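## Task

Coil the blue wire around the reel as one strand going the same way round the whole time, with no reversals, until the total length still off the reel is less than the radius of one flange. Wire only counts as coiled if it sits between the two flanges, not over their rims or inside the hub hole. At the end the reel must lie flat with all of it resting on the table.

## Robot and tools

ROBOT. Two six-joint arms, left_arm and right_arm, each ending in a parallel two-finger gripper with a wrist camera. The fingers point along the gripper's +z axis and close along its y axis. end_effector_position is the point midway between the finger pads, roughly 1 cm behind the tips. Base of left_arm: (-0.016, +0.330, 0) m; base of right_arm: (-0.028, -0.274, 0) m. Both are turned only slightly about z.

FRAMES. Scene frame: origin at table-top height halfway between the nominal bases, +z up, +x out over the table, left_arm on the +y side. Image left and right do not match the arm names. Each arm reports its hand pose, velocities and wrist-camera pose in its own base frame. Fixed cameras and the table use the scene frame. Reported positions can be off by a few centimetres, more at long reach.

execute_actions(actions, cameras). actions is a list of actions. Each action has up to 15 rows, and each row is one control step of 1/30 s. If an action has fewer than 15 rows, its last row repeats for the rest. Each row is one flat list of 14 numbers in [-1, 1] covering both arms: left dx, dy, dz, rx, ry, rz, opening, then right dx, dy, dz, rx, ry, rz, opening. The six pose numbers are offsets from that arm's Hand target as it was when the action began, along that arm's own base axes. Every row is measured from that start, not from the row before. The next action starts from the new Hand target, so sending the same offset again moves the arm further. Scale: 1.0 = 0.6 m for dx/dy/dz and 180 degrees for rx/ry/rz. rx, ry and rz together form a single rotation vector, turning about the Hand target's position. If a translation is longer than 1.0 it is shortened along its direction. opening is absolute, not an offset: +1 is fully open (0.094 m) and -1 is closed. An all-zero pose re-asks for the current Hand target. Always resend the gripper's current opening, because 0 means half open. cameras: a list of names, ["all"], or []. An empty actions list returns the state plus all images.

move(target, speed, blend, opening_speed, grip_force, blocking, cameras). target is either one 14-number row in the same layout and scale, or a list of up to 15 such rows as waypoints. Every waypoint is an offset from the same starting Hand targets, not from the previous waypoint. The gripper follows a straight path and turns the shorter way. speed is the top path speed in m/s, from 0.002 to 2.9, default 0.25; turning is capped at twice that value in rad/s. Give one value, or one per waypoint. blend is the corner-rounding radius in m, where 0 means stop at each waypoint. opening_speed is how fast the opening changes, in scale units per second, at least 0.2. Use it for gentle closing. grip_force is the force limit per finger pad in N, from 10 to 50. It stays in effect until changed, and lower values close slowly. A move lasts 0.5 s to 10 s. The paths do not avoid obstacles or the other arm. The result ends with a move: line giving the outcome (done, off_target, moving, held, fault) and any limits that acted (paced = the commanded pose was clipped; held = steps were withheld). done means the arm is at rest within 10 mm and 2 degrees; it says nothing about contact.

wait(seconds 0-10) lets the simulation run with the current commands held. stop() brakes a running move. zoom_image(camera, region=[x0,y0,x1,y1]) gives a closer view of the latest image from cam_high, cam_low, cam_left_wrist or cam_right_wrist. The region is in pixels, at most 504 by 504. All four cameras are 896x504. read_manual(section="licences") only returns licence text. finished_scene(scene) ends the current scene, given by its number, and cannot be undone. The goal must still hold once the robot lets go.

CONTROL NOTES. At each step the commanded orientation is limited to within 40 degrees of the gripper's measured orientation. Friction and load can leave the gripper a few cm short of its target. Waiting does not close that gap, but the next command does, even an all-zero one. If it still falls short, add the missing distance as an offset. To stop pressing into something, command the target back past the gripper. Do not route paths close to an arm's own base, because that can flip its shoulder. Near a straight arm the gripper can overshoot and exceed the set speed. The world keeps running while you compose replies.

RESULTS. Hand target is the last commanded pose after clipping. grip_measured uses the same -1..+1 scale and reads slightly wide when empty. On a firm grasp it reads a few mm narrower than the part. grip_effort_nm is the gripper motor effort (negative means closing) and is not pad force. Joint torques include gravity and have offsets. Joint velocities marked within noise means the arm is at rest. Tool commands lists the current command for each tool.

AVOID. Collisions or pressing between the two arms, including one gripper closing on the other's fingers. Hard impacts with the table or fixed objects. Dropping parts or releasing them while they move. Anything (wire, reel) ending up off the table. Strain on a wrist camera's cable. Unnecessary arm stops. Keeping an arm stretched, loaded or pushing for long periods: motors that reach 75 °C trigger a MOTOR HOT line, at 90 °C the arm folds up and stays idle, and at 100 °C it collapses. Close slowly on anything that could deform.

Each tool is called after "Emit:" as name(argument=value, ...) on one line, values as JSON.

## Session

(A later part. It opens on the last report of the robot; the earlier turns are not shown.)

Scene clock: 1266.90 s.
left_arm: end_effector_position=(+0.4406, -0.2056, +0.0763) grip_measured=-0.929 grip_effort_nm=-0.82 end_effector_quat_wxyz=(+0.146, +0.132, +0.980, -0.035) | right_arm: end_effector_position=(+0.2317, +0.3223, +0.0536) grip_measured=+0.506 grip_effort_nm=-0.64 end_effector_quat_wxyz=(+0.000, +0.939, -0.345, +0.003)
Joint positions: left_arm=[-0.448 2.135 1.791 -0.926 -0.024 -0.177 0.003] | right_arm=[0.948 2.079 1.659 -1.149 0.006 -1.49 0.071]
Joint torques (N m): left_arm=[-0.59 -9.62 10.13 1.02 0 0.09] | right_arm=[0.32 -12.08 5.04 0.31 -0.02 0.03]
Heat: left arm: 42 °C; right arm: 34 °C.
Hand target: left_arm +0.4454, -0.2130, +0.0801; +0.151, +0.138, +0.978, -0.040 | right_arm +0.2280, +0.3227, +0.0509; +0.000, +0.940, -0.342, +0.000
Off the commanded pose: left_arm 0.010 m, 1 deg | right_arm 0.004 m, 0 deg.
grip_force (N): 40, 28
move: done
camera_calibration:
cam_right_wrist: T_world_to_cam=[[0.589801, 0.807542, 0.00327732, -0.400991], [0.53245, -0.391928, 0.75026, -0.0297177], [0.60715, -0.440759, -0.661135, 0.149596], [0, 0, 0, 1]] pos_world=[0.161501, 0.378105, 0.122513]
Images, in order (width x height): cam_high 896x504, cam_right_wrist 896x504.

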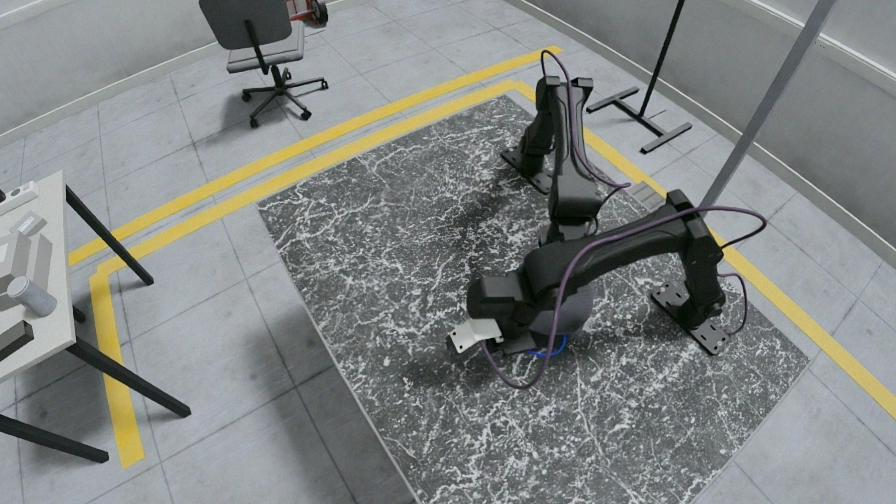

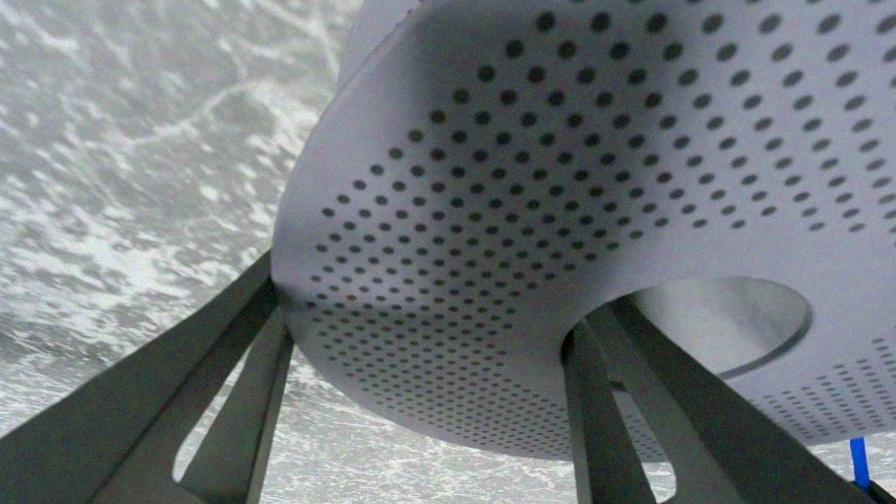

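Emit:
move(target=[[-0.044,-0.025,-0.0235,0.03,0.0221,-0.1031,-0.97,0,0,0,0,0,0,0.3],[-0.088,-0.0575,-0.037,0.0722,0.0357,-0.2671,-0.97,0,0,0,0,0,0,0.3],[-0.134,-0.075,-0.0535,0.099,0.0465,-0.4622,-0.97,0,0,0,0,0,0,0.3]], speed=0.1, blend=[0.01,0.01,0], cameras=["cam_left_wrist","cam_high","cam_low"])

Scene clock: 1310.27 s.
left_arm: end_effector_position=(+0.3655, -0.2530, +0.0478) grip_measured=-0.929 grip_effort_nm=-0.82 end_effector_quat_wxyz=(+0.003, +0.761, +0.649, +0.003) | right_arm: end_effector_position=(+0.2317, +0.3223, +0.0536) grip_measured=+0.506 grip_effort_nm=-0.64 end_effector_quat_wxyz=(+0.000, +0.939, -0.345, +0.003)
Joint positions: left_arm=[-0.609 2.278 1.954 -1.24 -0.004 1.119 0.003] | right_arm=[0.948 2.079 1.659 -1.149 0.006 -1.49 0.071]
Joint torques (N m): left_arm=[-0.75 -10.03 9.21 0.22 -0.04 0.09] | right_arm=[0.43 -11.84 4.83 0.34 -0.04 0.04]
Heat: left arm: 42 °C; right arm: 34 °C.
Hand target: left_arm +0.3649, -0.2580, +0.0481; -0.001, +0.766, +0.643, +0.000 | right_arm +0.2280, +0.3227, +0.0509; +0.000, +0.940, -0.342, +0.000
Off the commanded pose: left_arm 0.005 m, 1 deg | right_arm 0.005 m, 0 deg.
grip_force (N): 40, 28
move: done
camera_calibration:
cam_left_wrist: T_world_to_cam=[[-0.995784, 0.0914986, -0.00649257, 0.383496], [0.0549009, 0.651199, 0.756919, 0.116577], [0.0734849, 0.753371, -0.653477, 0.304535], [0, 0, 0, 1]] pos_world=[0.3531, -0.340432, 0.113257]
Images, in order (width x height): cam_high 896x504, cam_low 896x504, cam_left_wrist 896x504.

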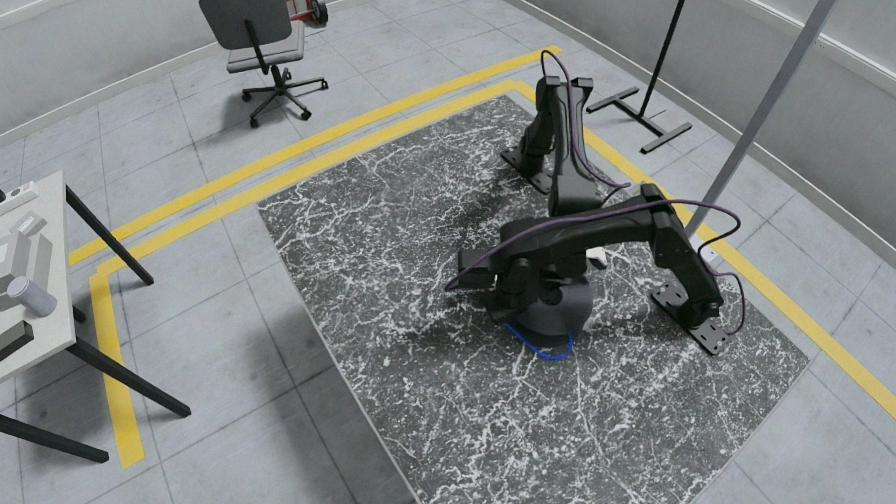

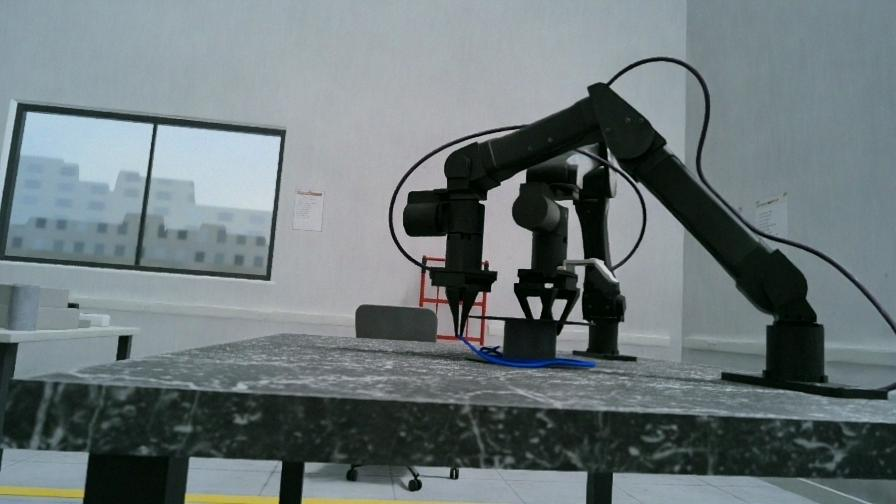

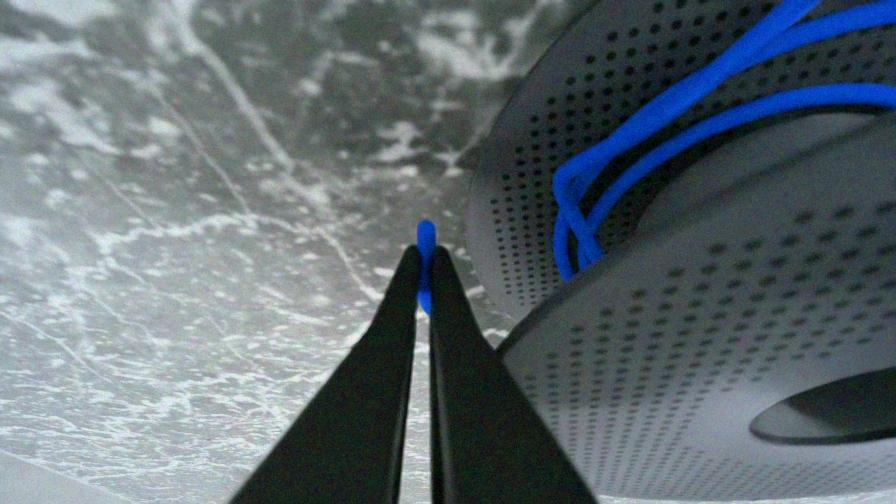

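Emit:
move(target=[[0,0,0,0,0,0,-0.74,0,0,0,0,0,0,0.3],[0,0,0.15,0,0,0,-0.74,0,0,0,0,0,0,0.3]], speed=0.1, opening_speed=0.25, cameras=["cam_left_wrist","cam_high","cam_low"])

Scene clock: 1337.27 s.
left_arm: end_effector_position=(+0.3666, -0.2522, +0.1281) grip_measured=-0.742 grip_effort_nm=0.15 end_effector_quat_wxyz=(+0.009, +0.762, +0.648, +0.008) | right_arm: end_effector_position=(+0.2309, +0.3228, +0.0536) grip_measured=+0.506 grip_effort_nm=-0.64 end_effector_quat_wxyz=(+0.000, +0.939, -0.344, +0.003)
Joint positions: left_arm=[-0.609 2.298 2.309 -1.56 -0.011 1.123 0.012] | right_arm=[0.95 2.079 1.659 -1.149 0.006 -1.49 0.071]
Joint torques (N m): left_arm=[-0.73 -11.7 8.58 0.34 0.02 0.08] | right_arm=[0.17 -11.97 4.93 0.36 -0.01 0.02]
Heat: left arm: 42 °C; right arm: 33 °C.
Hand target: left_arm +0.3650, -0.2580, +0.1381; -0.001, +0.766, +0.643, +0.000 | right_arm +0.2280, +0.3227, +0.0509; +0.000, +0.940, -0.342, +0.000
Off the commanded pose: left_arm 0.012 m, 2 deg | right_arm 0.004 m, 0 deg.
joint sent to its limit (left arm) — joint 4 (wrist pitch), lower limit. The joint targets still meet the commanded pose.
grip_force (N): 40, 28
move: off_target (left_arm)
camera_calibration:
cam_left_wrist: T_world_to_cam=[[-0.99529, 0.0943707, -0.0221898, 0.387615], [0.0450427, 0.652845, 0.756151, 0.0593994], [0.0858451, 0.75159, -0.65402, 0.351498], [0, 0, 0, 1]] pos_world=[0.352939, -0.339541, 0.193573]
Images, in order (width x height): cam_high 896x504, cam_low 896x504, cam_left_wrist 896x504.

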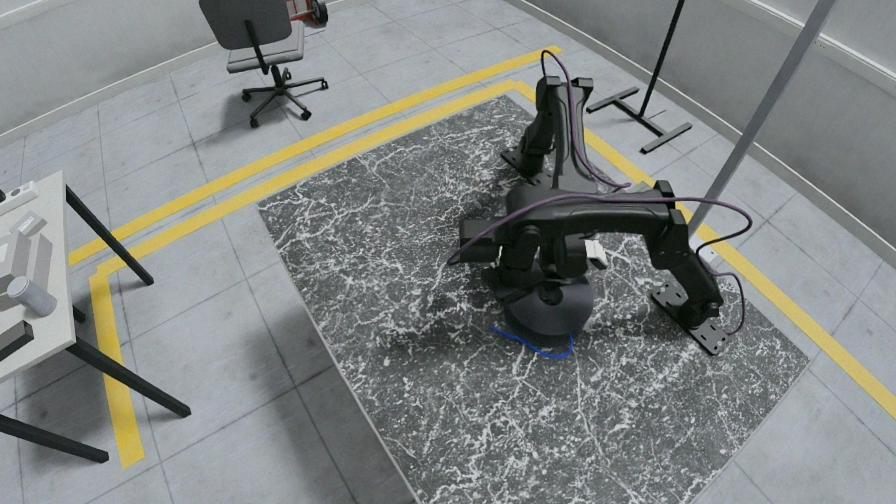

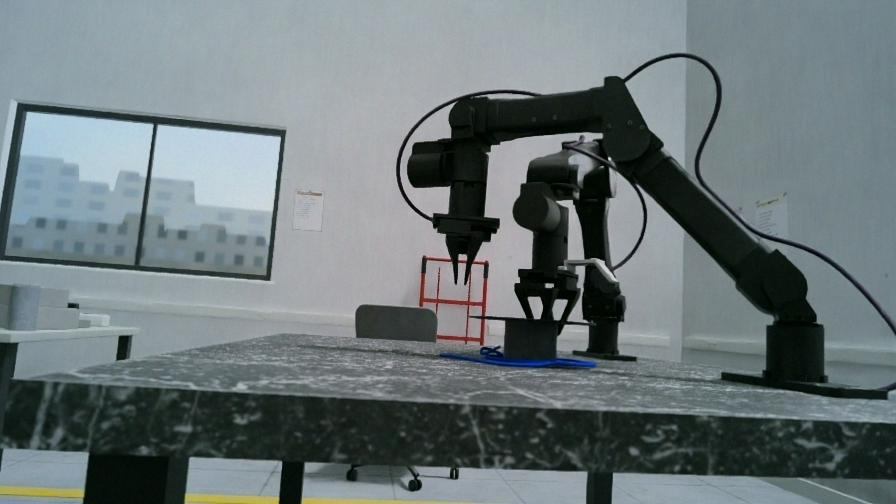

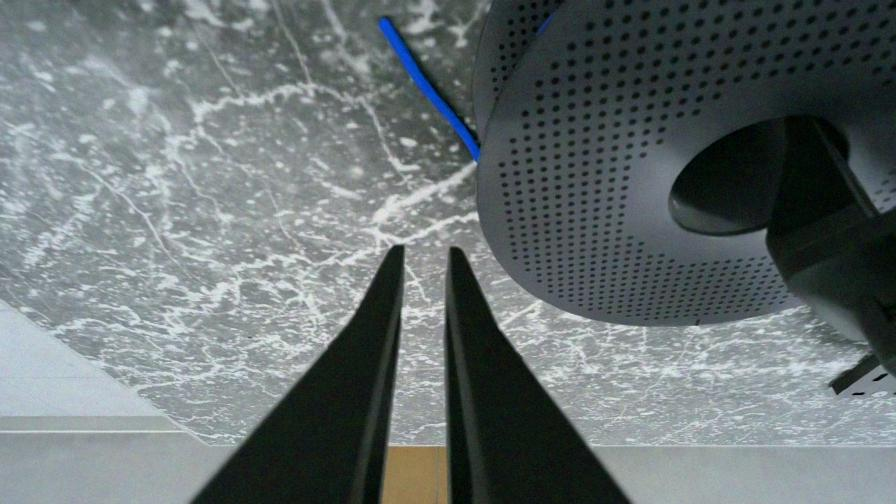

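Emit:
zoom_image(camera="cam_high", region=[460, 250, 640, 380])

Scaled by 2.800 from the camera's 896x504 image, which has a finer 1280x720 frame.

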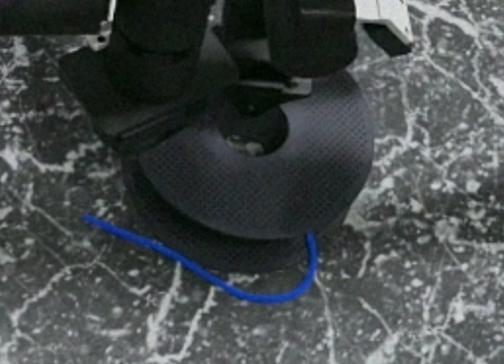

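Emit:
move(target=[[-0.081,0.23,0.0,-0.05,0.1072,0.3845,-0.4,0,0,0,0,0,0,0.3],[-0.081,0.23,-0.08,-0.05,0.1072,0.3845,-0.47,0,0,0,0,0,0,0.3]], speed=0.2, blend=[0.02,0], cameras=["cam_left_wrist"])

Scene clock: 1402.27 s.
left_arm: end_effector_position=(+0.3636, -0.2431, +0.1235) grip_measured=-0.402 grip_effort_nm=0.15 end_effector_quat_wxyz=(-0.001, +0.727, +0.687, -0.008) | right_arm: end_effector_position=(+0.2309, +0.3228, +0.0536) grip_measured=+0.506 grip_effort_nm=-0.64 end_effector_quat_wxyz=(+0.000, +0.939, -0.344, +0.003)
Joint positions: left_arm=[-0.586 2.287 2.272 -1.562 0.014 1.042 0.028] | right_arm=[0.95 2.079 1.659 -1.149 0.006 -1.49 0.071]
Joint torques (N m): left_arm=[-0.29 -11.36 6.08 0.45 -0.06 0.04] | right_arm=[0.23 -11.97 5 0.33 -0.05 0.04]
Heat: left arm: 48 °C; right arm: 33 °C.
Hand target: left_arm +0.3633, -0.2448, +0.1237; +0.000, +0.729, +0.685, -0.008 (not the last commanded pose) | right_arm +0.2280, +0.3227, +0.0509; +0.000, +0.940, -0.342, +0.000
Tool commands: left_gripper/opening=-0.4 right_gripper/opening=+0.3
Off the commanded pose: left_arm 0.136 m, 66 deg | right_arm 0.004 m, 0 deg.
grip_force (N): 40, 28
move: held (left_arm; a check stopped the path); path passed 0 of 2 targets; target 2's new opening was not sent; limits=held
pose unreachable (left arm): on one or more control steps of this call, first in action 0 (counted from 0), this arm could not follow its commanded pose, so it was not sent that pose on those steps. It may still have moved: this result reports where it is.
cause: moving toward the commanded pose would bring a part of the arm too close to another arm (this arm's gripper housing and the right arm's wrist (the part past joint 4), where that arm would come to rest).
camera_calibration:
cam_left_wrist: T_world_to_cam=[[-0.999844, -0.00900219, 0.0152058, 0.35557], [0.00548946, 0.659696, 0.751512, 0.0736121], [-0.0167964, 0.751478, -0.659544, 0.379865], [0, 0, 0, 1]] pos_world=[0.36149, -0.330821, 0.189811]
Images, in order (width x height): cam_left_wrist 896x504.

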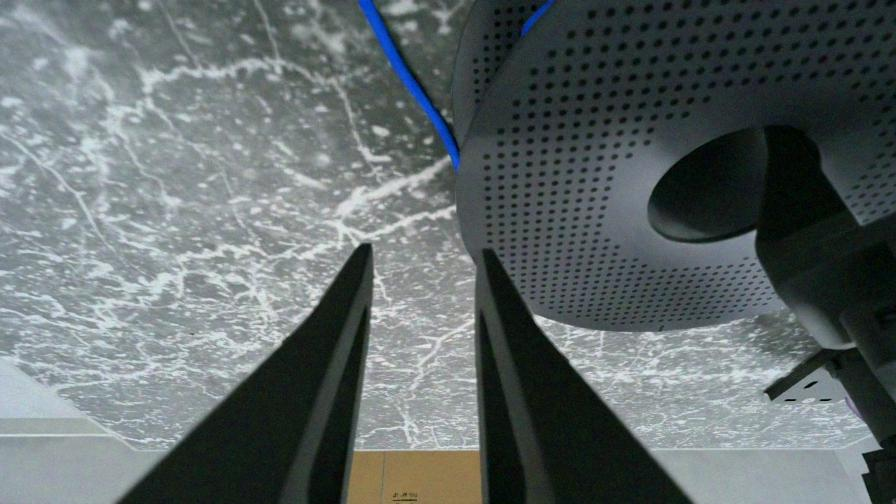

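Emit:
move(target=[[0.0945,0.108,0.019,-0.025,0.05,0.174,-0.4,0,0,0,0,0,0,0.3],[-0.022,0.258,-0.006,-0.0502,0.1016,0.3487,-0.4,0,0,0,0,0,0,0.3],[-0.078,0.208,-0.056,-0.0502,0.1016,0.3487,-0.47,0,0,0,0,0,0,0.3]], speed=0.2, blend=[0.03,0.02,0], cameras=["cam_left_wrist"])

Scene clock: 1414.53 s.
left_arm: end_effector_position=(+0.3177, -0.1178, +0.0832) grip_measured=-0.468 grip_effort_nm=-0.10 end_effector_quat_wxyz=(-0.060, +0.257, +0.951, -0.160) | right_arm: end_effector_position=(+0.2309, +0.3228, +0.0536) grip_measured=+0.506 grip_effort_nm=-0.64 end_effector_quat_wxyz=(+0.000, +0.939, -0.344, +0.003)
Joint positions: left_arm=[-0.194 1.963 1.564 -1.318 0.312 0.357 0.025] | right_arm=[0.95 2.079 1.659 -1.149 0.006 -1.49 0.071]
Joint torques (N m): left_arm=[0.12 -11.3 4.27 0.28 0.26 -0.02] | right_arm=[0.14 -11.86 4.86 0.32 -0.04 0]
Heat: left arm: 47 °C; right arm: 33 °C.
Hand target: left_arm +0.3165, -0.1200, +0.0902; -0.045, +0.255, +0.951, -0.168 | right_arm +0.2280, +0.3227, +0.0509; +0.000, +0.940, -0.342, +0.000
Off the commanded pose: left_arm 0.007 m, 2 deg | right_arm 0.004 m, 0 deg.
grip_force (N): 40, 28
move: done
camera_calibration:
cam_left_wrist: T_world_to_cam=[[-0.411463, -0.847757, 0.334674, -0.000881013], [-0.432362, 0.504807, 0.74715, 0.142683], [-0.802347, 0.162724, -0.574247, 0.431421], [0, 0, 0, 1]] pos_world=[0.407478, -0.142977, 0.141431]
Images, in order (width x height): cam_left_wrist 896x504.

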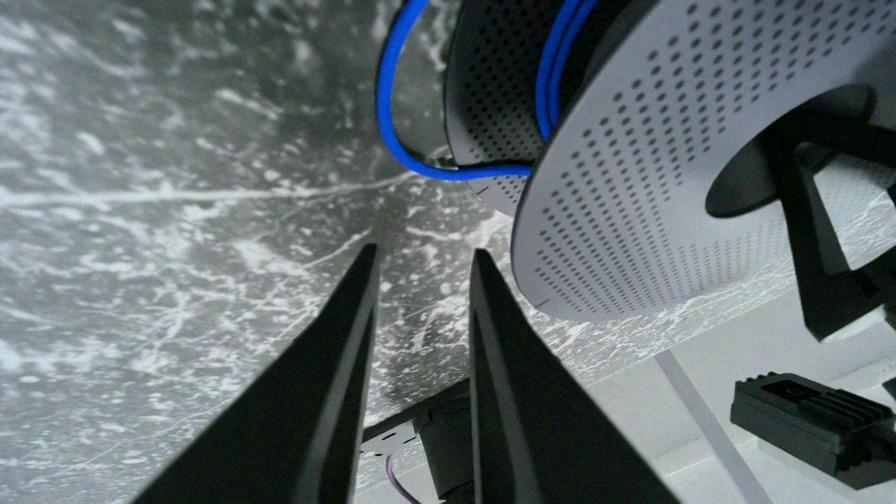

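Emit:
move(target=[[0.0225,0.0133,0,0,0,0,-0.47,0,0,0,0,0,0,0.3],[0.0008,-0.0238,-0.15,0,0,0,-0.47,0,0,0,0,0,0,0.3]], speed=0.08, blend=[0.008,0], cameras=["cam_left_wrist"])

Scene clock: 1436.00 s.
left_arm: end_effector_position=(+0.3186, -0.1292, +0.0181) grip_measured=-0.468 grip_effort_nm=-0.08 end_effector_quat_wxyz=(-0.044, +0.250, +0.953, -0.167) | right_arm: end_effector_position=(+0.2309, +0.3228, +0.0536) grip_measured=+0.506 grip_effort_nm=-0.64 end_effector_quat_wxyz=(+0.000, +0.939, -0.344, +0.003)
Joint positions: left_arm=[-0.216 2.013 1.367 -1.031 0.332 0.316 0.025] | right_arm=[0.95 2.079 1.659 -1.149 0.006 -1.49 0.071]
Joint torques (N m): left_arm=[-1.22 -7.17 2.54 0.93 0.06 -0.01] | right_arm=[0.24 -12.19 4.98 0.32 -0.04 -0.02]
Heat: left arm: 43 °C; right arm: 33 °C.
Hand target: left_arm +0.3170, -0.1342, +0.0003; -0.045, +0.255, +0.951, -0.168 | right_arm +0.2280, +0.3227, +0.0509; +0.000, +0.940, -0.342, +0.000
Off the commanded pose: left_arm 0.019 m, 1 deg | right_arm 0.004 m, 0 deg.
grip_force (N): 40, 28
move: off_target (left_arm); blend cut to 0.0078 m at target 1
camera_calibration:
cam_left_wrist: T_world_to_cam=[[-0.403222, -0.848677, 0.342286, 0.00874505], [-0.459512, 0.511242, 0.726278, 0.207352], [-0.791366, 0.135566, -0.596122, 0.390076], [0, 0, 0, 1]] pos_world=[0.4075, -0.151466, 0.0789444]
Images, in order (width x height): cam_left_wrist 896x504.

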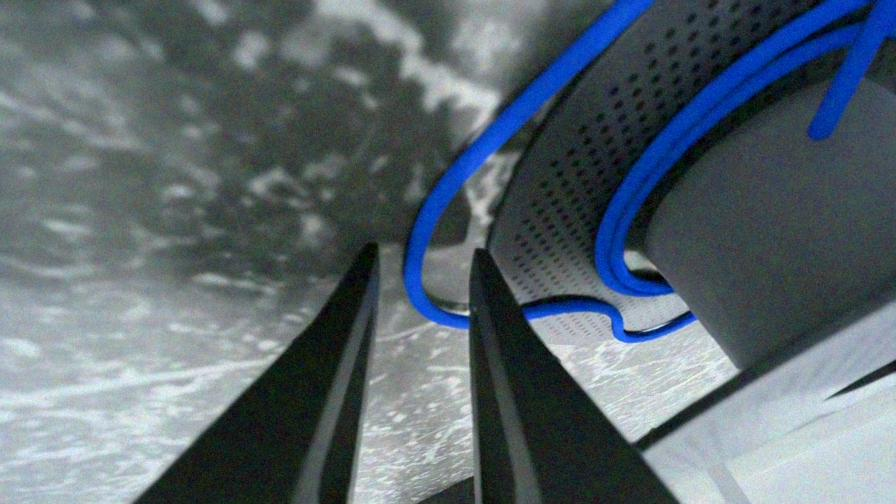

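Emit:
move(target=[[0,0,-0.018,0,0,0,-0.5,0,0,0,0,0,0,0.3],[0,0,-0.02,0,0,0,-0.97,0,0,0,0,0,0,0.3]], speed=0.05, opening_speed=0.5, cameras=["cam_left_wrist"])

Scene clock: 1444.43 s.
left_arm: end_effector_position=(+0.3231, -0.1327, +0.0146) grip_measured=-0.932 grip_effort_nm=-0.79 end_effector_quat_wxyz=(-0.028, +0.252, +0.951, -0.174) | right_arm: end_effector_position=(+0.2309, +0.3228, +0.0536) grip_measured=+0.506 grip_effort_nm=-0.64 end_effector_quat_wxyz=(+0.000, +0.939, -0.344, +0.003)
Joint positions: left_arm=[-0.216 2.009 1.345 -0.98 0.346 0.315 0.003] | right_arm=[0.95 2.079 1.659 -1.149 0.006 -1.49 0.071]
Joint torques (N m): left_arm=[-1.2 -5.63 2.4 0.93 0 0] | right_arm=[0.18 -11.86 4.89 0.34 -0.04 -0.03]
Heat: left arm: 41 °C; right arm: 33 °C.
Hand target: left_arm +0.3169, -0.1343, -0.0118; -0.045, +0.255, +0.951, -0.168 | right_arm +0.2280, +0.3227, +0.0509; +0.000, +0.940, -0.342, +0.000
Off the commanded pose: left_arm 0.027 m, 2 deg | right_arm 0.004 m, 0 deg.
grip_force (N): 40, 28
move: off_target (left_arm); target 2's new opening was sent with left_arm's hand 0.029 m and 1 deg from that target
camera_calibration:
cam_left_wrist: T_world_to_cam=[[-0.411819, -0.8422, 0.347999, 0.0123558], [-0.481017, 0.525254, 0.701947, 0.222936], [-0.773968, 0.121682, -0.621423, 0.384821], [0, 0, 0, 1]] pos_world=[0.410164, -0.153518, 0.0783476]
Images, in order (width x height): cam_left_wrist 896x504.

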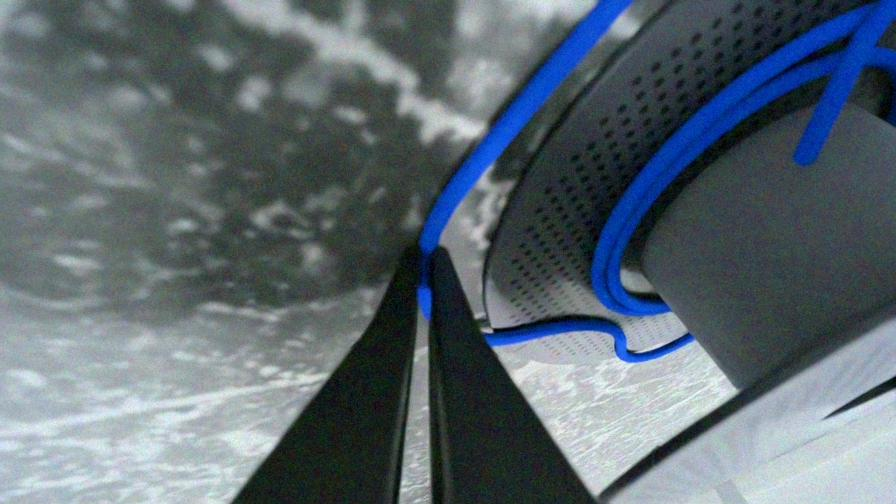

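Emit:
move(target=[[0,0,0.04,0,0,0,-0.97,0,0,0,0,0,0,0.3],[0,0,0.08,-0.1443,0.0833,0,-0.97,0,0,0,0,0,0,0.3]], speed=0.12, blend=[0.01,0], cameras=["cam_left_wrist"])

Scene clock: 1452.30 s.
left_arm: end_effector_position=(+0.3098, -0.1322, +0.0332) grip_measured=-0.934 grip_effort_nm=-0.82 end_effector_quat_wxyz=(-0.118, +0.236, +0.880, -0.395) | right_arm: end_effector_position=(+0.2309, +0.3228, +0.0536) grip_measured=+0.506 grip_effort_nm=-0.64 end_effector_quat_wxyz=(+0.000, +0.939, -0.344, +0.003)
Joint positions: left_arm=[-0.047 2.259 1.573 -1.388 0.717 0.67 0.003] | right_arm=[0.95 2.079 1.659 -1.149 0.006 -1.49 0.071]
Joint torques (N m): left_arm=[0.46 -8.88 7.49 -0.78 0.49 0.12] | right_arm=[0.36 -12.14 5 0.35 -0.1 0.03]
Heat: left arm: 40 °C; right arm: 33 °C.
Hand target: left_arm +0.3170, -0.1342, +0.0362; -0.109, +0.235, +0.875, -0.408 | right_arm +0.2280, +0.3227, +0.0509; +0.000, +0.940, -0.342, +0.000
Off the commanded pose: left_arm 0.008 m, 2 deg | right_arm 0.004 m, 0 deg.
grip_force (N): 40, 28
move: done
camera_calibration:
cam_left_wrist: T_world_to_cam=[[-0.264214, -0.607193, 0.749338, -0.0271821], [-0.276285, 0.792037, 0.544375, 0.180209], [-0.924044, -0.0631995, -0.377026, 0.400006], [0, 0, 0, 1]] pos_world=[0.41223, -0.133956, 0.07308]
Images, in order (width x height): cam_left_wrist 896x504.

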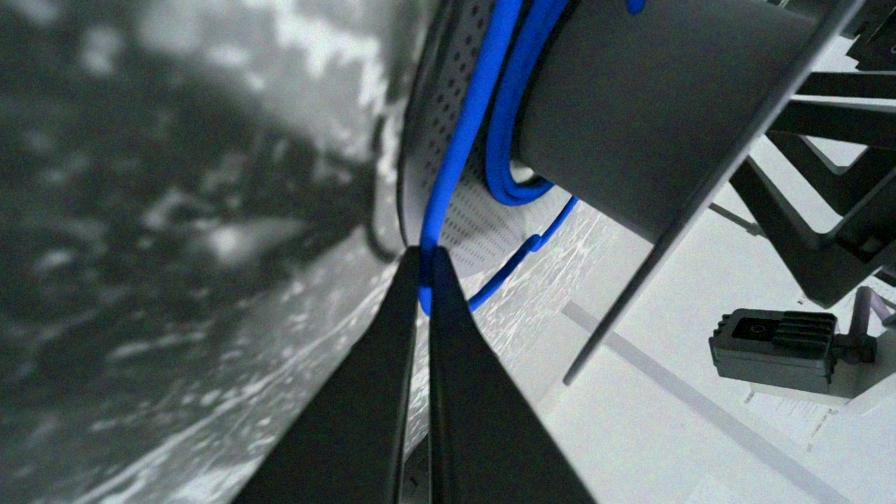

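Emit:
move(target=[-0.0327,-0.049,-0.012,0,0,0,-0.97,0,0,0,0,0,0,0.3], speed=0.06, cameras=["cam_left_wrist","cam_high"])

Scene clock: 1458.07 s.
left_arm: end_effector_position=(+0.2946, -0.1586, +0.0204) grip_measured=-0.934 grip_effort_nm=-0.82 end_effector_quat_wxyz=(-0.130, +0.229, +0.877, -0.402) | right_arm: end_effector_position=(+0.2309, +0.3228, +0.0536) grip_measured=+0.506 grip_effort_nm=-0.64 end_effector_quat_wxyz=(+0.000, +0.939, -0.344, +0.003)
Joint positions: left_arm=[-0.117 2.248 1.486 -1.288 0.76 0.589 0.003] | right_arm=[0.95 2.079 1.659 -1.149 0.006 -1.49 0.071]
Joint torques (N m): left_arm=[-0.47 -12.42 3.32 -0.28 0.48 0] | right_arm=[0.21 -11.86 4.96 0.33 -0.06 -0.06]
Heat: left arm: 41 °C; right arm: 33 °C.
Hand target: left_arm +0.2974, -0.1636, +0.0290; -0.109, +0.235, +0.875, -0.408 | right_arm +0.2280, +0.3227, +0.0509; +0.000, +0.940, -0.342, +0.000
Off the commanded pose: left_arm 0.010 m, 3 deg | right_arm 0.004 m, 0 deg.
grip_force (N): 40, 28
move: off_target (left_arm)
camera_calibration:
cam_left_wrist: T_world_to_cam=[[-0.238581, -0.603215, 0.761059, -0.0447776], [-0.261382, 0.794657, 0.547905, 0.199934], [-0.935285, -0.0682075, -0.34726, 0.38137], [0, 0, 0, 1]] pos_world=[0.398266, -0.159877, 0.0569677]
Images, in order (width x height): cam_high 896x504, cam_left_wrist 896x504.

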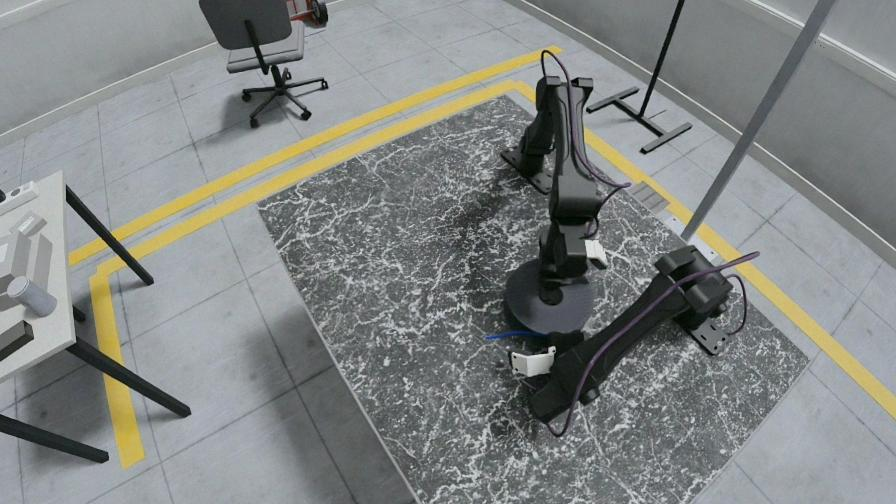

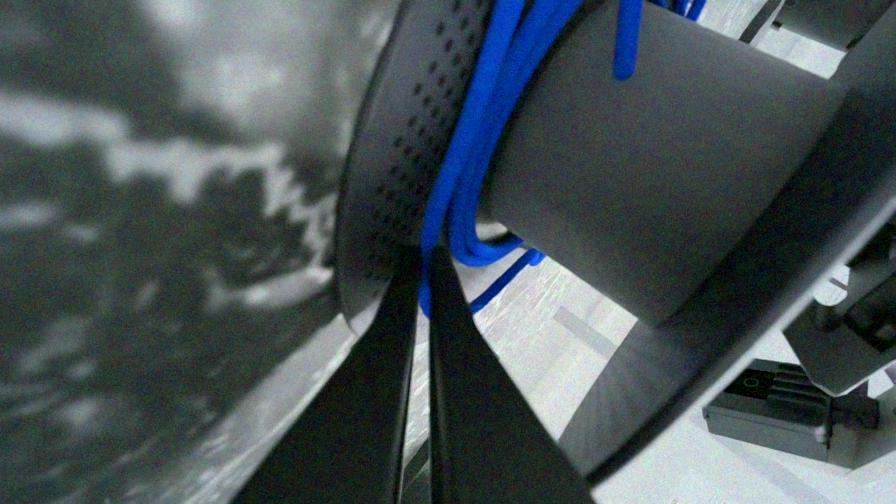

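Emit:
move(target=[[0,0,0,0,0,0,-0.76,0,0,0,0,0,0,0.3],[0.047,0.076,0.075,0,0,0,-0.76,0,0,0,0,0,0,0.3],[0.05,0.16,0.2,0.1,-0.058,0,-0.76,0,0,0,0,0,0,0.3]], speed=0.12, opening_speed=0.4, blend=[0,0.02,0], cameras=["cam_left_wrist","cam_high"])

Scene clock: 1470.10 s.
left_arm: end_effector_position=(+0.3222, -0.0704, +0.1333) grip_measured=-0.762 grip_effort_nm=0.15 end_effector_quat_wxyz=(-0.048, +0.243, +0.939, -0.240) | right_arm: end_effector_position=(+0.2309, +0.3228, +0.0536) grip_measured=+0.505 grip_effort_nm=-0.64 end_effector_quat_wxyz=(+0.000, +0.939, -0.344, +0.003)
Joint positions: left_arm=[0.016 1.977 1.733 -1.565 0.437 0.575 0.011] | right_arm=[0.95 2.079 1.659 -1.149 0.006 -1.49 0.071]
Joint torques (N m): left_arm=[0.55 -10.85 8.46 -0.19 0.17 -0.02] | right_arm=[0.35 -11.9 4.9 0.31 -0.05 -0.01]
Heat: left arm: 44 °C; right arm: 33 °C.
Hand target: left_arm +0.3273, -0.0676, +0.1490; -0.065, +0.251, +0.935, -0.243 | right_arm +0.2280, +0.3227, +0.0509; +0.000, +0.940, -0.342, +0.000
Off the commanded pose: left_arm 0.017 m, 2 deg | right_arm 0.004 m, 0 deg.
joint sent to its limit (left arm) — joint 4 (wrist pitch), lower limit. The joint targets are off in orientation, not in position.
grip_force (N): 40, 28
move: off_target (left_arm)
camera_calibration:
cam_left_wrist: T_world_to_cam=[[-0.373172, -0.796167, 0.476299, -0.00319508], [-0.432959, 0.6035, 0.669578, 0.100743], [-0.820542, 0.0436498, -0.569917, 0.45305], [0, 0, 0, 1]] pos_world=[0.414172, -0.0831178, 0.192268]
Images, in order (width x height): cam_high 896x504, cam_left_wrist 896x504.

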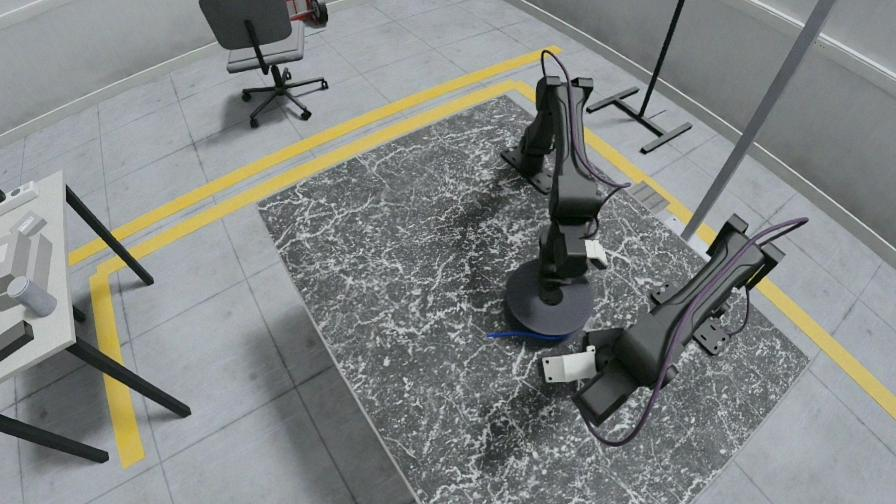

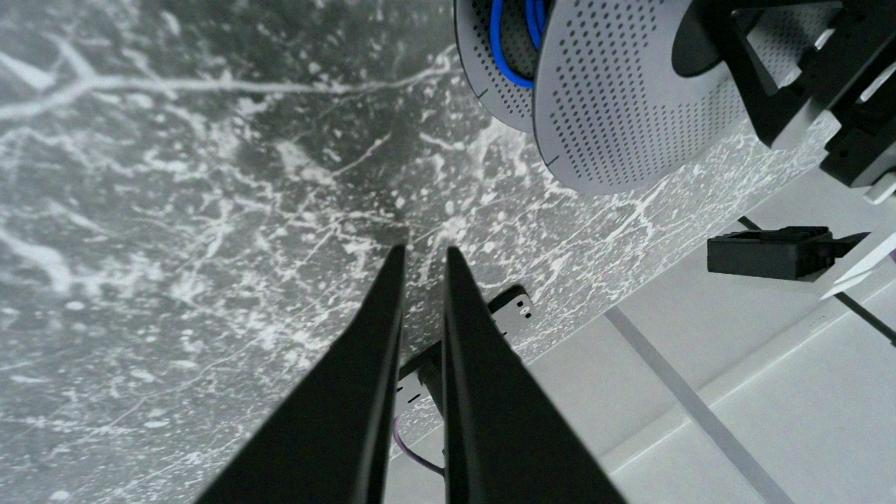

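Emit:
zoom_image(camera="cam_high", region=[470, 240, 630, 360])

Scaled by 3.150 from the camera's 896x504 image, which has a finer 1280x720 frame.

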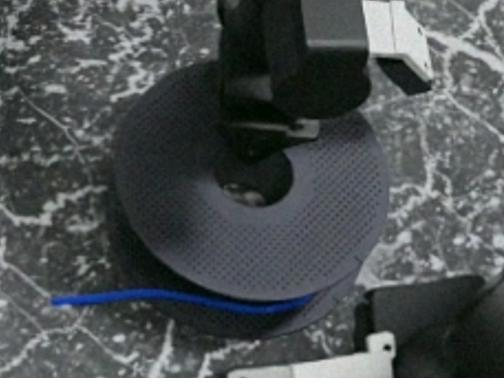

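Emit:
zoom_image(camera="cam_high", region=[480, 300, 590, 362])

Emit:
execute_actions(actions=[], cameras=["cam_low","cam_right_wrist"])

Scaled by 4.582 from the camera's 896x504 image, which has a finer 1280x720 frame.

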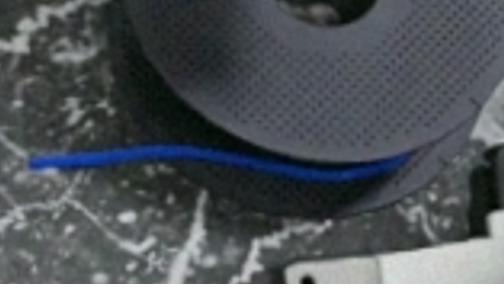

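Scene clock: 1508.37 s.
left_arm: end_effector_position=(+0.3222, -0.0703, +0.1333) grip_measured=-0.762 grip_effort_nm=0.15 end_effector_quat_wxyz=(-0.048, +0.243, +0.939, -0.240) | right_arm: end_effector_position=(+0.2309, +0.3228, +0.0536) grip_measured=+0.505 grip_effort_nm=-0.64 end_effector_quat_wxyz=(+0.000, +0.939, -0.344, +0.003)
Joint positions: left_arm=[0.016 1.977 1.733 -1.565 0.437 0.575 0.011] | right_arm=[0.95 2.079 1.659 -1.149 0.006 -1.49 0.071]
Joint velocities: within noise
Joint torques (N m): left_arm=[0.59 -10.88 8.44 -0.19 0.15 -0.01] | right_arm=[0.27 -12.03 4.89 0.3 -0.01 0.03]
Heat: left arm: 43 °C; right arm: 33 °C.
Hand target: left_arm +0.3273, -0.0676, +0.1490; -0.065, +0.251, +0.935, -0.243 | right_arm +0.2280, +0.3227, +0.0509; +0.000, +0.940, -0.342, +0.000
Tool commands: left_gripper/opening=-0.76 right_gripper/opening=+0.3
Off the commanded pose: left_arm 0.017 m, 2 deg | right_arm 0.004 m, 0 deg.
grip_force (N): 40, 28
camera_calibration:
cam_right_wrist: T_world_to_cam=[[0.587914, 0.808917, 0.00320299, -0.400912], [0.533401, -0.390642, 0.750255, -0.0297587], [0.608146, -0.439377, -0.661141, 0.149594], [0, 0, 0, 1]] pos_world=[0.1606, 0.378408, 0.122513]
Images, in order (width x height): cam_low 896x504, cam_right_wrist 896x504.

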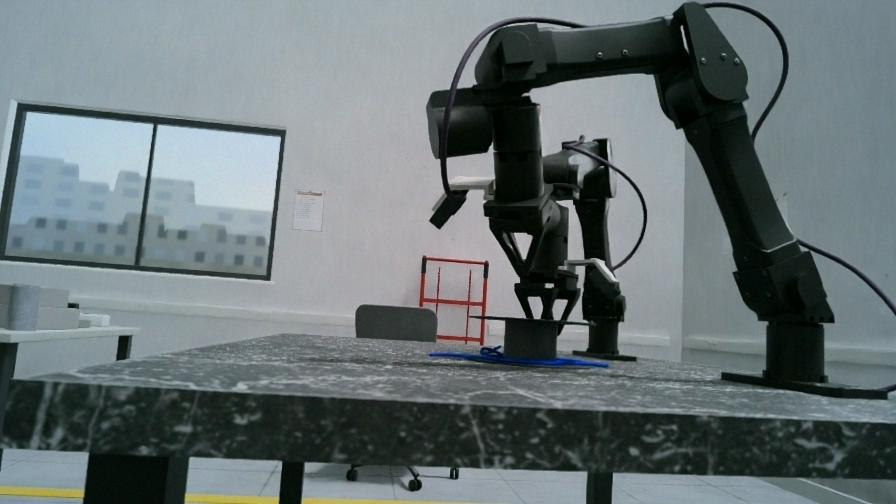

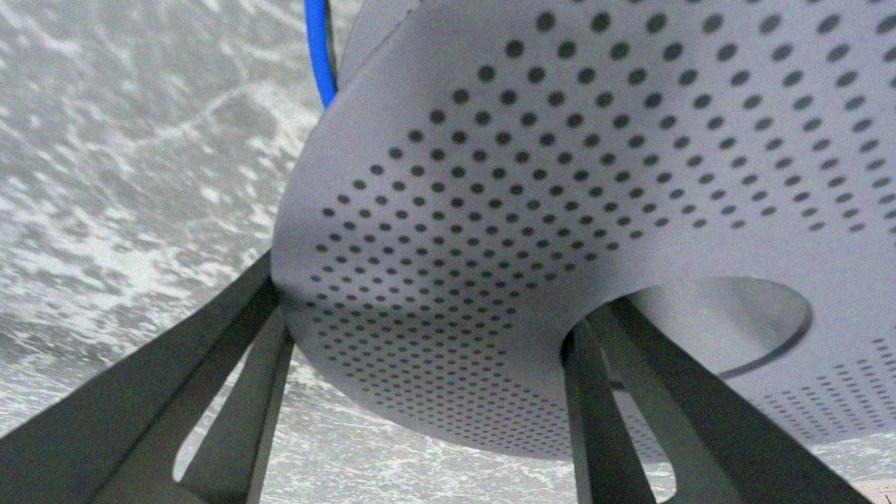

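Emit:
move(target=[[0,0,0,0,0,0,-0.76,0,0,0.0,0,0,0,0.97],[0,0,0,0,0,0,-0.76,0,0,0.18,0,0,0,0.97],[0,0,0,0,0,0,-0.76,-0.118,-0.0128,0.12,0.0679,-0.0885,-0.137,-0.4]], speed=0.2, blend=[0,0.02,0], grip_force=[40,40], cameras=["cam_right_wrist","cam_low","cam_high"])

Scene clock: 1543.70 s.
left_arm: end_effector_position=(+0.3222, -0.0703, +0.1333) grip_measured=-0.762 grip_effort_nm=0.15 end_effector_quat_wxyz=(-0.048, +0.243, +0.939, -0.240) | right_arm: end_effector_position=(+0.1580, +0.3151, +0.1164) grip_measured=-0.398 grip_effort_nm=-0.14 end_effector_quat_wxyz=(-0.129, +0.836, -0.525, +0.096)
Joint positions: left_arm=[0.016 1.977 1.733 -1.565 0.437 0.575 0.011] | right_arm=[1.226 1.672 1.332 -1.015 0.242 -0.82 0.028]
Joint torques (N m): left_arm=[0.57 -10.86 8.49 -0.19 0.17 0] | right_arm=[0.31 -11.33 5.22 0.87 0.2 0.1]
Heat: left arm: 43 °C; right arm: 32 °C.
Hand target: left_arm +0.3273, -0.0677, +0.1490; -0.065, +0.251, +0.935, -0.243 | right_arm +0.1573, +0.3150, +0.1231; -0.146, +0.831, -0.529, +0.093
Off the commanded pose: left_arm 0.017 m, 2 deg | right_arm 0.007 m, 2 deg.
joint sent to its limit (left arm) — joint 4 (wrist pitch), lower limit. The joint targets are off in orientation, not in position.
grip_force (N): 40, 40
move: off_target (left_arm)
camera_calibration:
cam_right_wrist: T_world_to_cam=[[0.818634, 0.480313, 0.314862, -0.321105], [0.105538, -0.664714, 0.739606, 0.114186], [0.564536, -0.572237, -0.594848, 0.273147], [0, 0, 0, 1]] pos_world=[0.096615, 0.386437, 0.179133]
Images, in order (width x height): cam_high 896x504, cam_low 896x504, cam_right_wrist 896x504.

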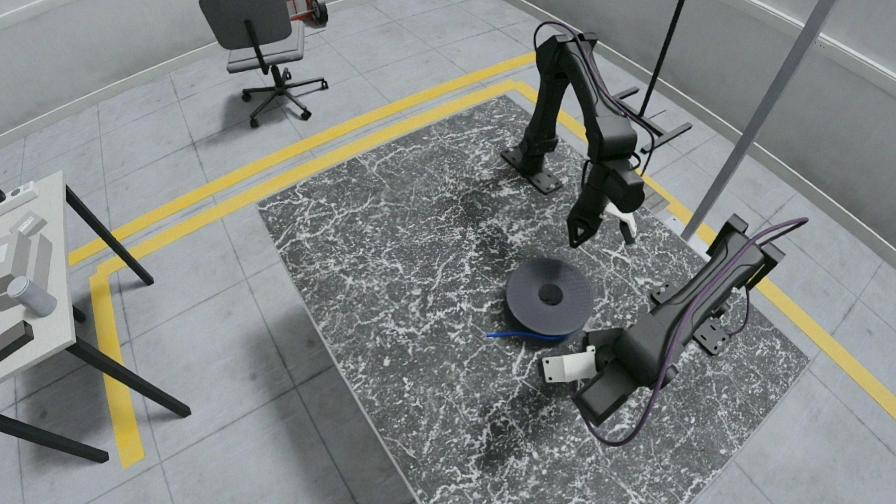

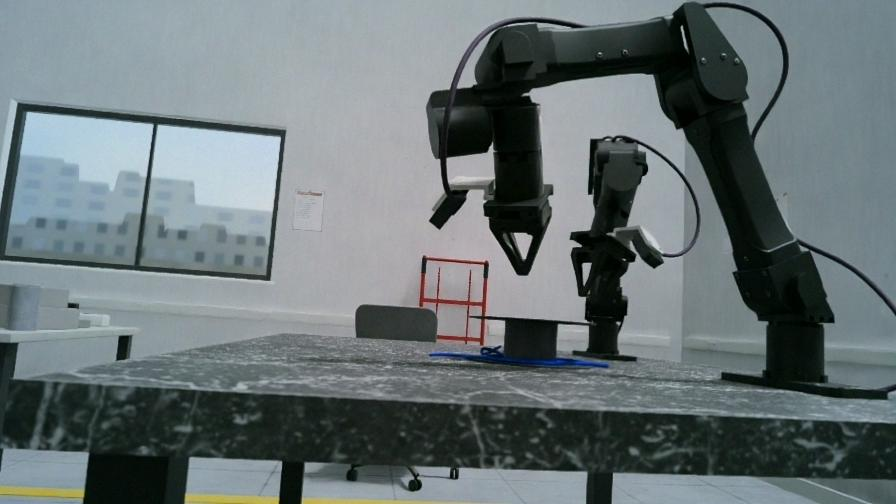

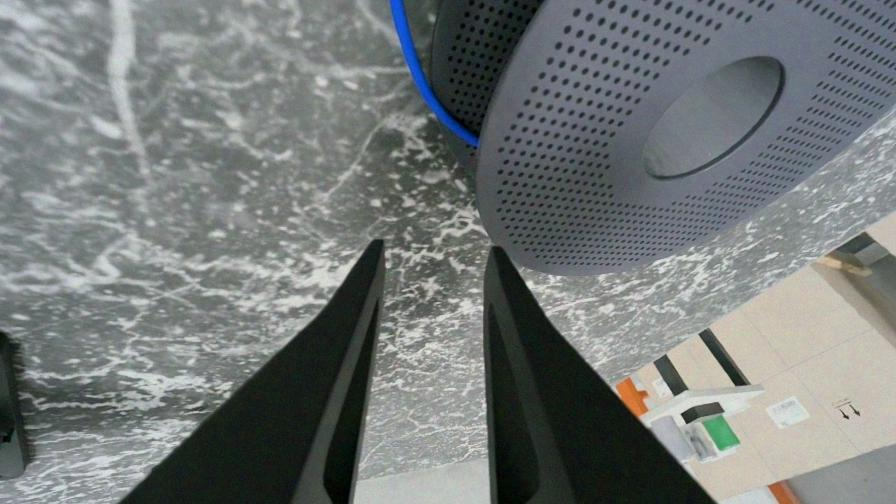

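Emit:
move(target=[[0,0,0,0,0,0,-0.76,-0.0173,-0.0017,0,0,0,0,-0.55],[0,0,0,0,0,0,-0.76,0.0245,0.0178,-0.1468,0,0,0,-0.55]], speed=0.12, blend=[0.01,0], cameras=["cam_right_wrist"])

Scene clock: 1607.57 s.
left_arm: end_effector_position=(+0.3222, -0.0703, +0.1333) grip_measured=-0.762 grip_effort_nm=0.15 end_effector_quat_wxyz=(-0.048, +0.243, +0.939, -0.240) | right_arm: end_effector_position=(+0.1714, +0.3250, +0.0414) grip_measured=-0.548 grip_effort_nm=-0.13 end_effector_quat_wxyz=(-0.146, +0.829, -0.531, +0.096)
Joint positions: left_arm=[0.016 1.977 1.733 -1.565 0.437 0.575 0.011] | right_arm=[1.202 1.766 1.123 -0.673 0.246 -0.832 0.021]
Joint torques (N m): left_arm=[0.58 -10.89 8.46 -0.19 0.16 0] | right_arm=[-0.43 -7.64 5.19 1.06 0.08 -0.09]
Heat: left arm: 43 °C; right arm: 31 °C.
Hand target: left_arm +0.3273, -0.0677, +0.1490; -0.065, +0.251, +0.935, -0.243 | right_arm +0.1719, +0.3255, +0.0348; -0.145, +0.831, -0.529, +0.093
Off the commanded pose: left_arm 0.017 m, 2 deg | right_arm 0.006 m, 0 deg.
joint sent to its limit (left arm) — joint 4 (wrist pitch), lower limit. The joint targets are off in orientation, not in position.
grip_force (N): 40, 40
move: off_target (left_arm); blend cut to 0.0052 m at target 1
camera_calibration:
cam_right_wrist: T_world_to_cam=[[0.818676, 0.459159, 0.34488, -0.307696], [0.0832895, -0.68916, 0.719807, 0.187447], [0.568183, -0.560564, -0.602442, 0.222484], [0, 0, 0, 1]] pos_world=[0.109879, 0.395179, 0.105227]
Images, in order (width x height): cam_right_wrist 896x504.

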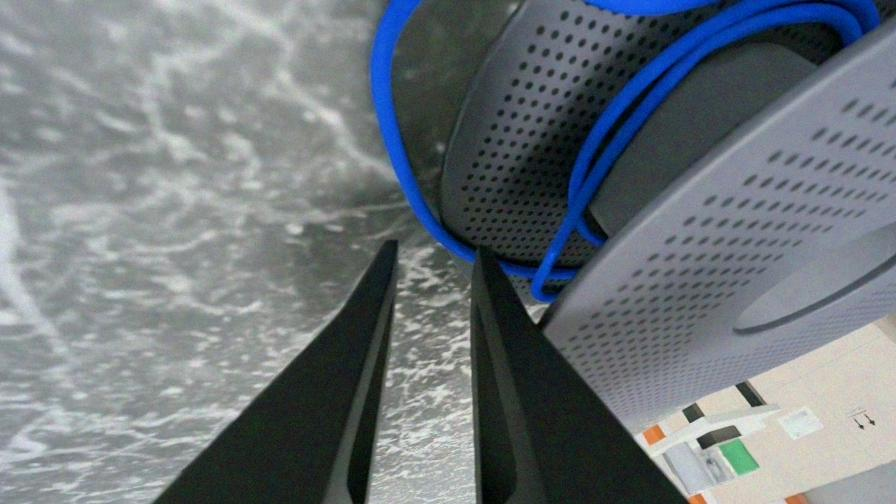

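Emit:
zoom_image(camera="cam_right_wrist", region=[360, 0, 896, 320])

Region (360, 0, 896, 320) is 536x320 pixels. A region can be at most 504 by 504 pixels.

Emit:
zoom_image(camera="cam_right_wrist", region=[360, 0, 680, 320])

Emit:
zoom_image(camera="cam_right_wrist", region=[560, 0, 896, 200])

Scaled by 1.575 from the camera's 896x504 image, which has a finer 1280x720 frame.

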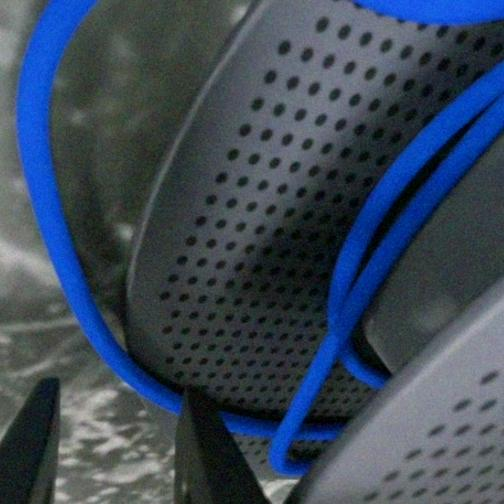

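Scaled by 1.500 from the camera's 896x504 image, which has a finer 1280x720 frame.

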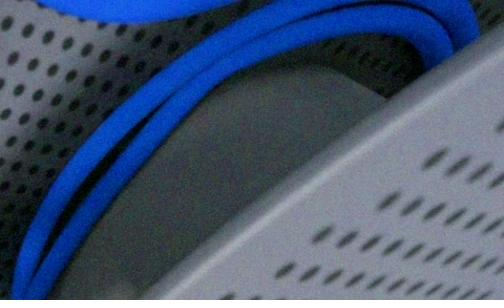

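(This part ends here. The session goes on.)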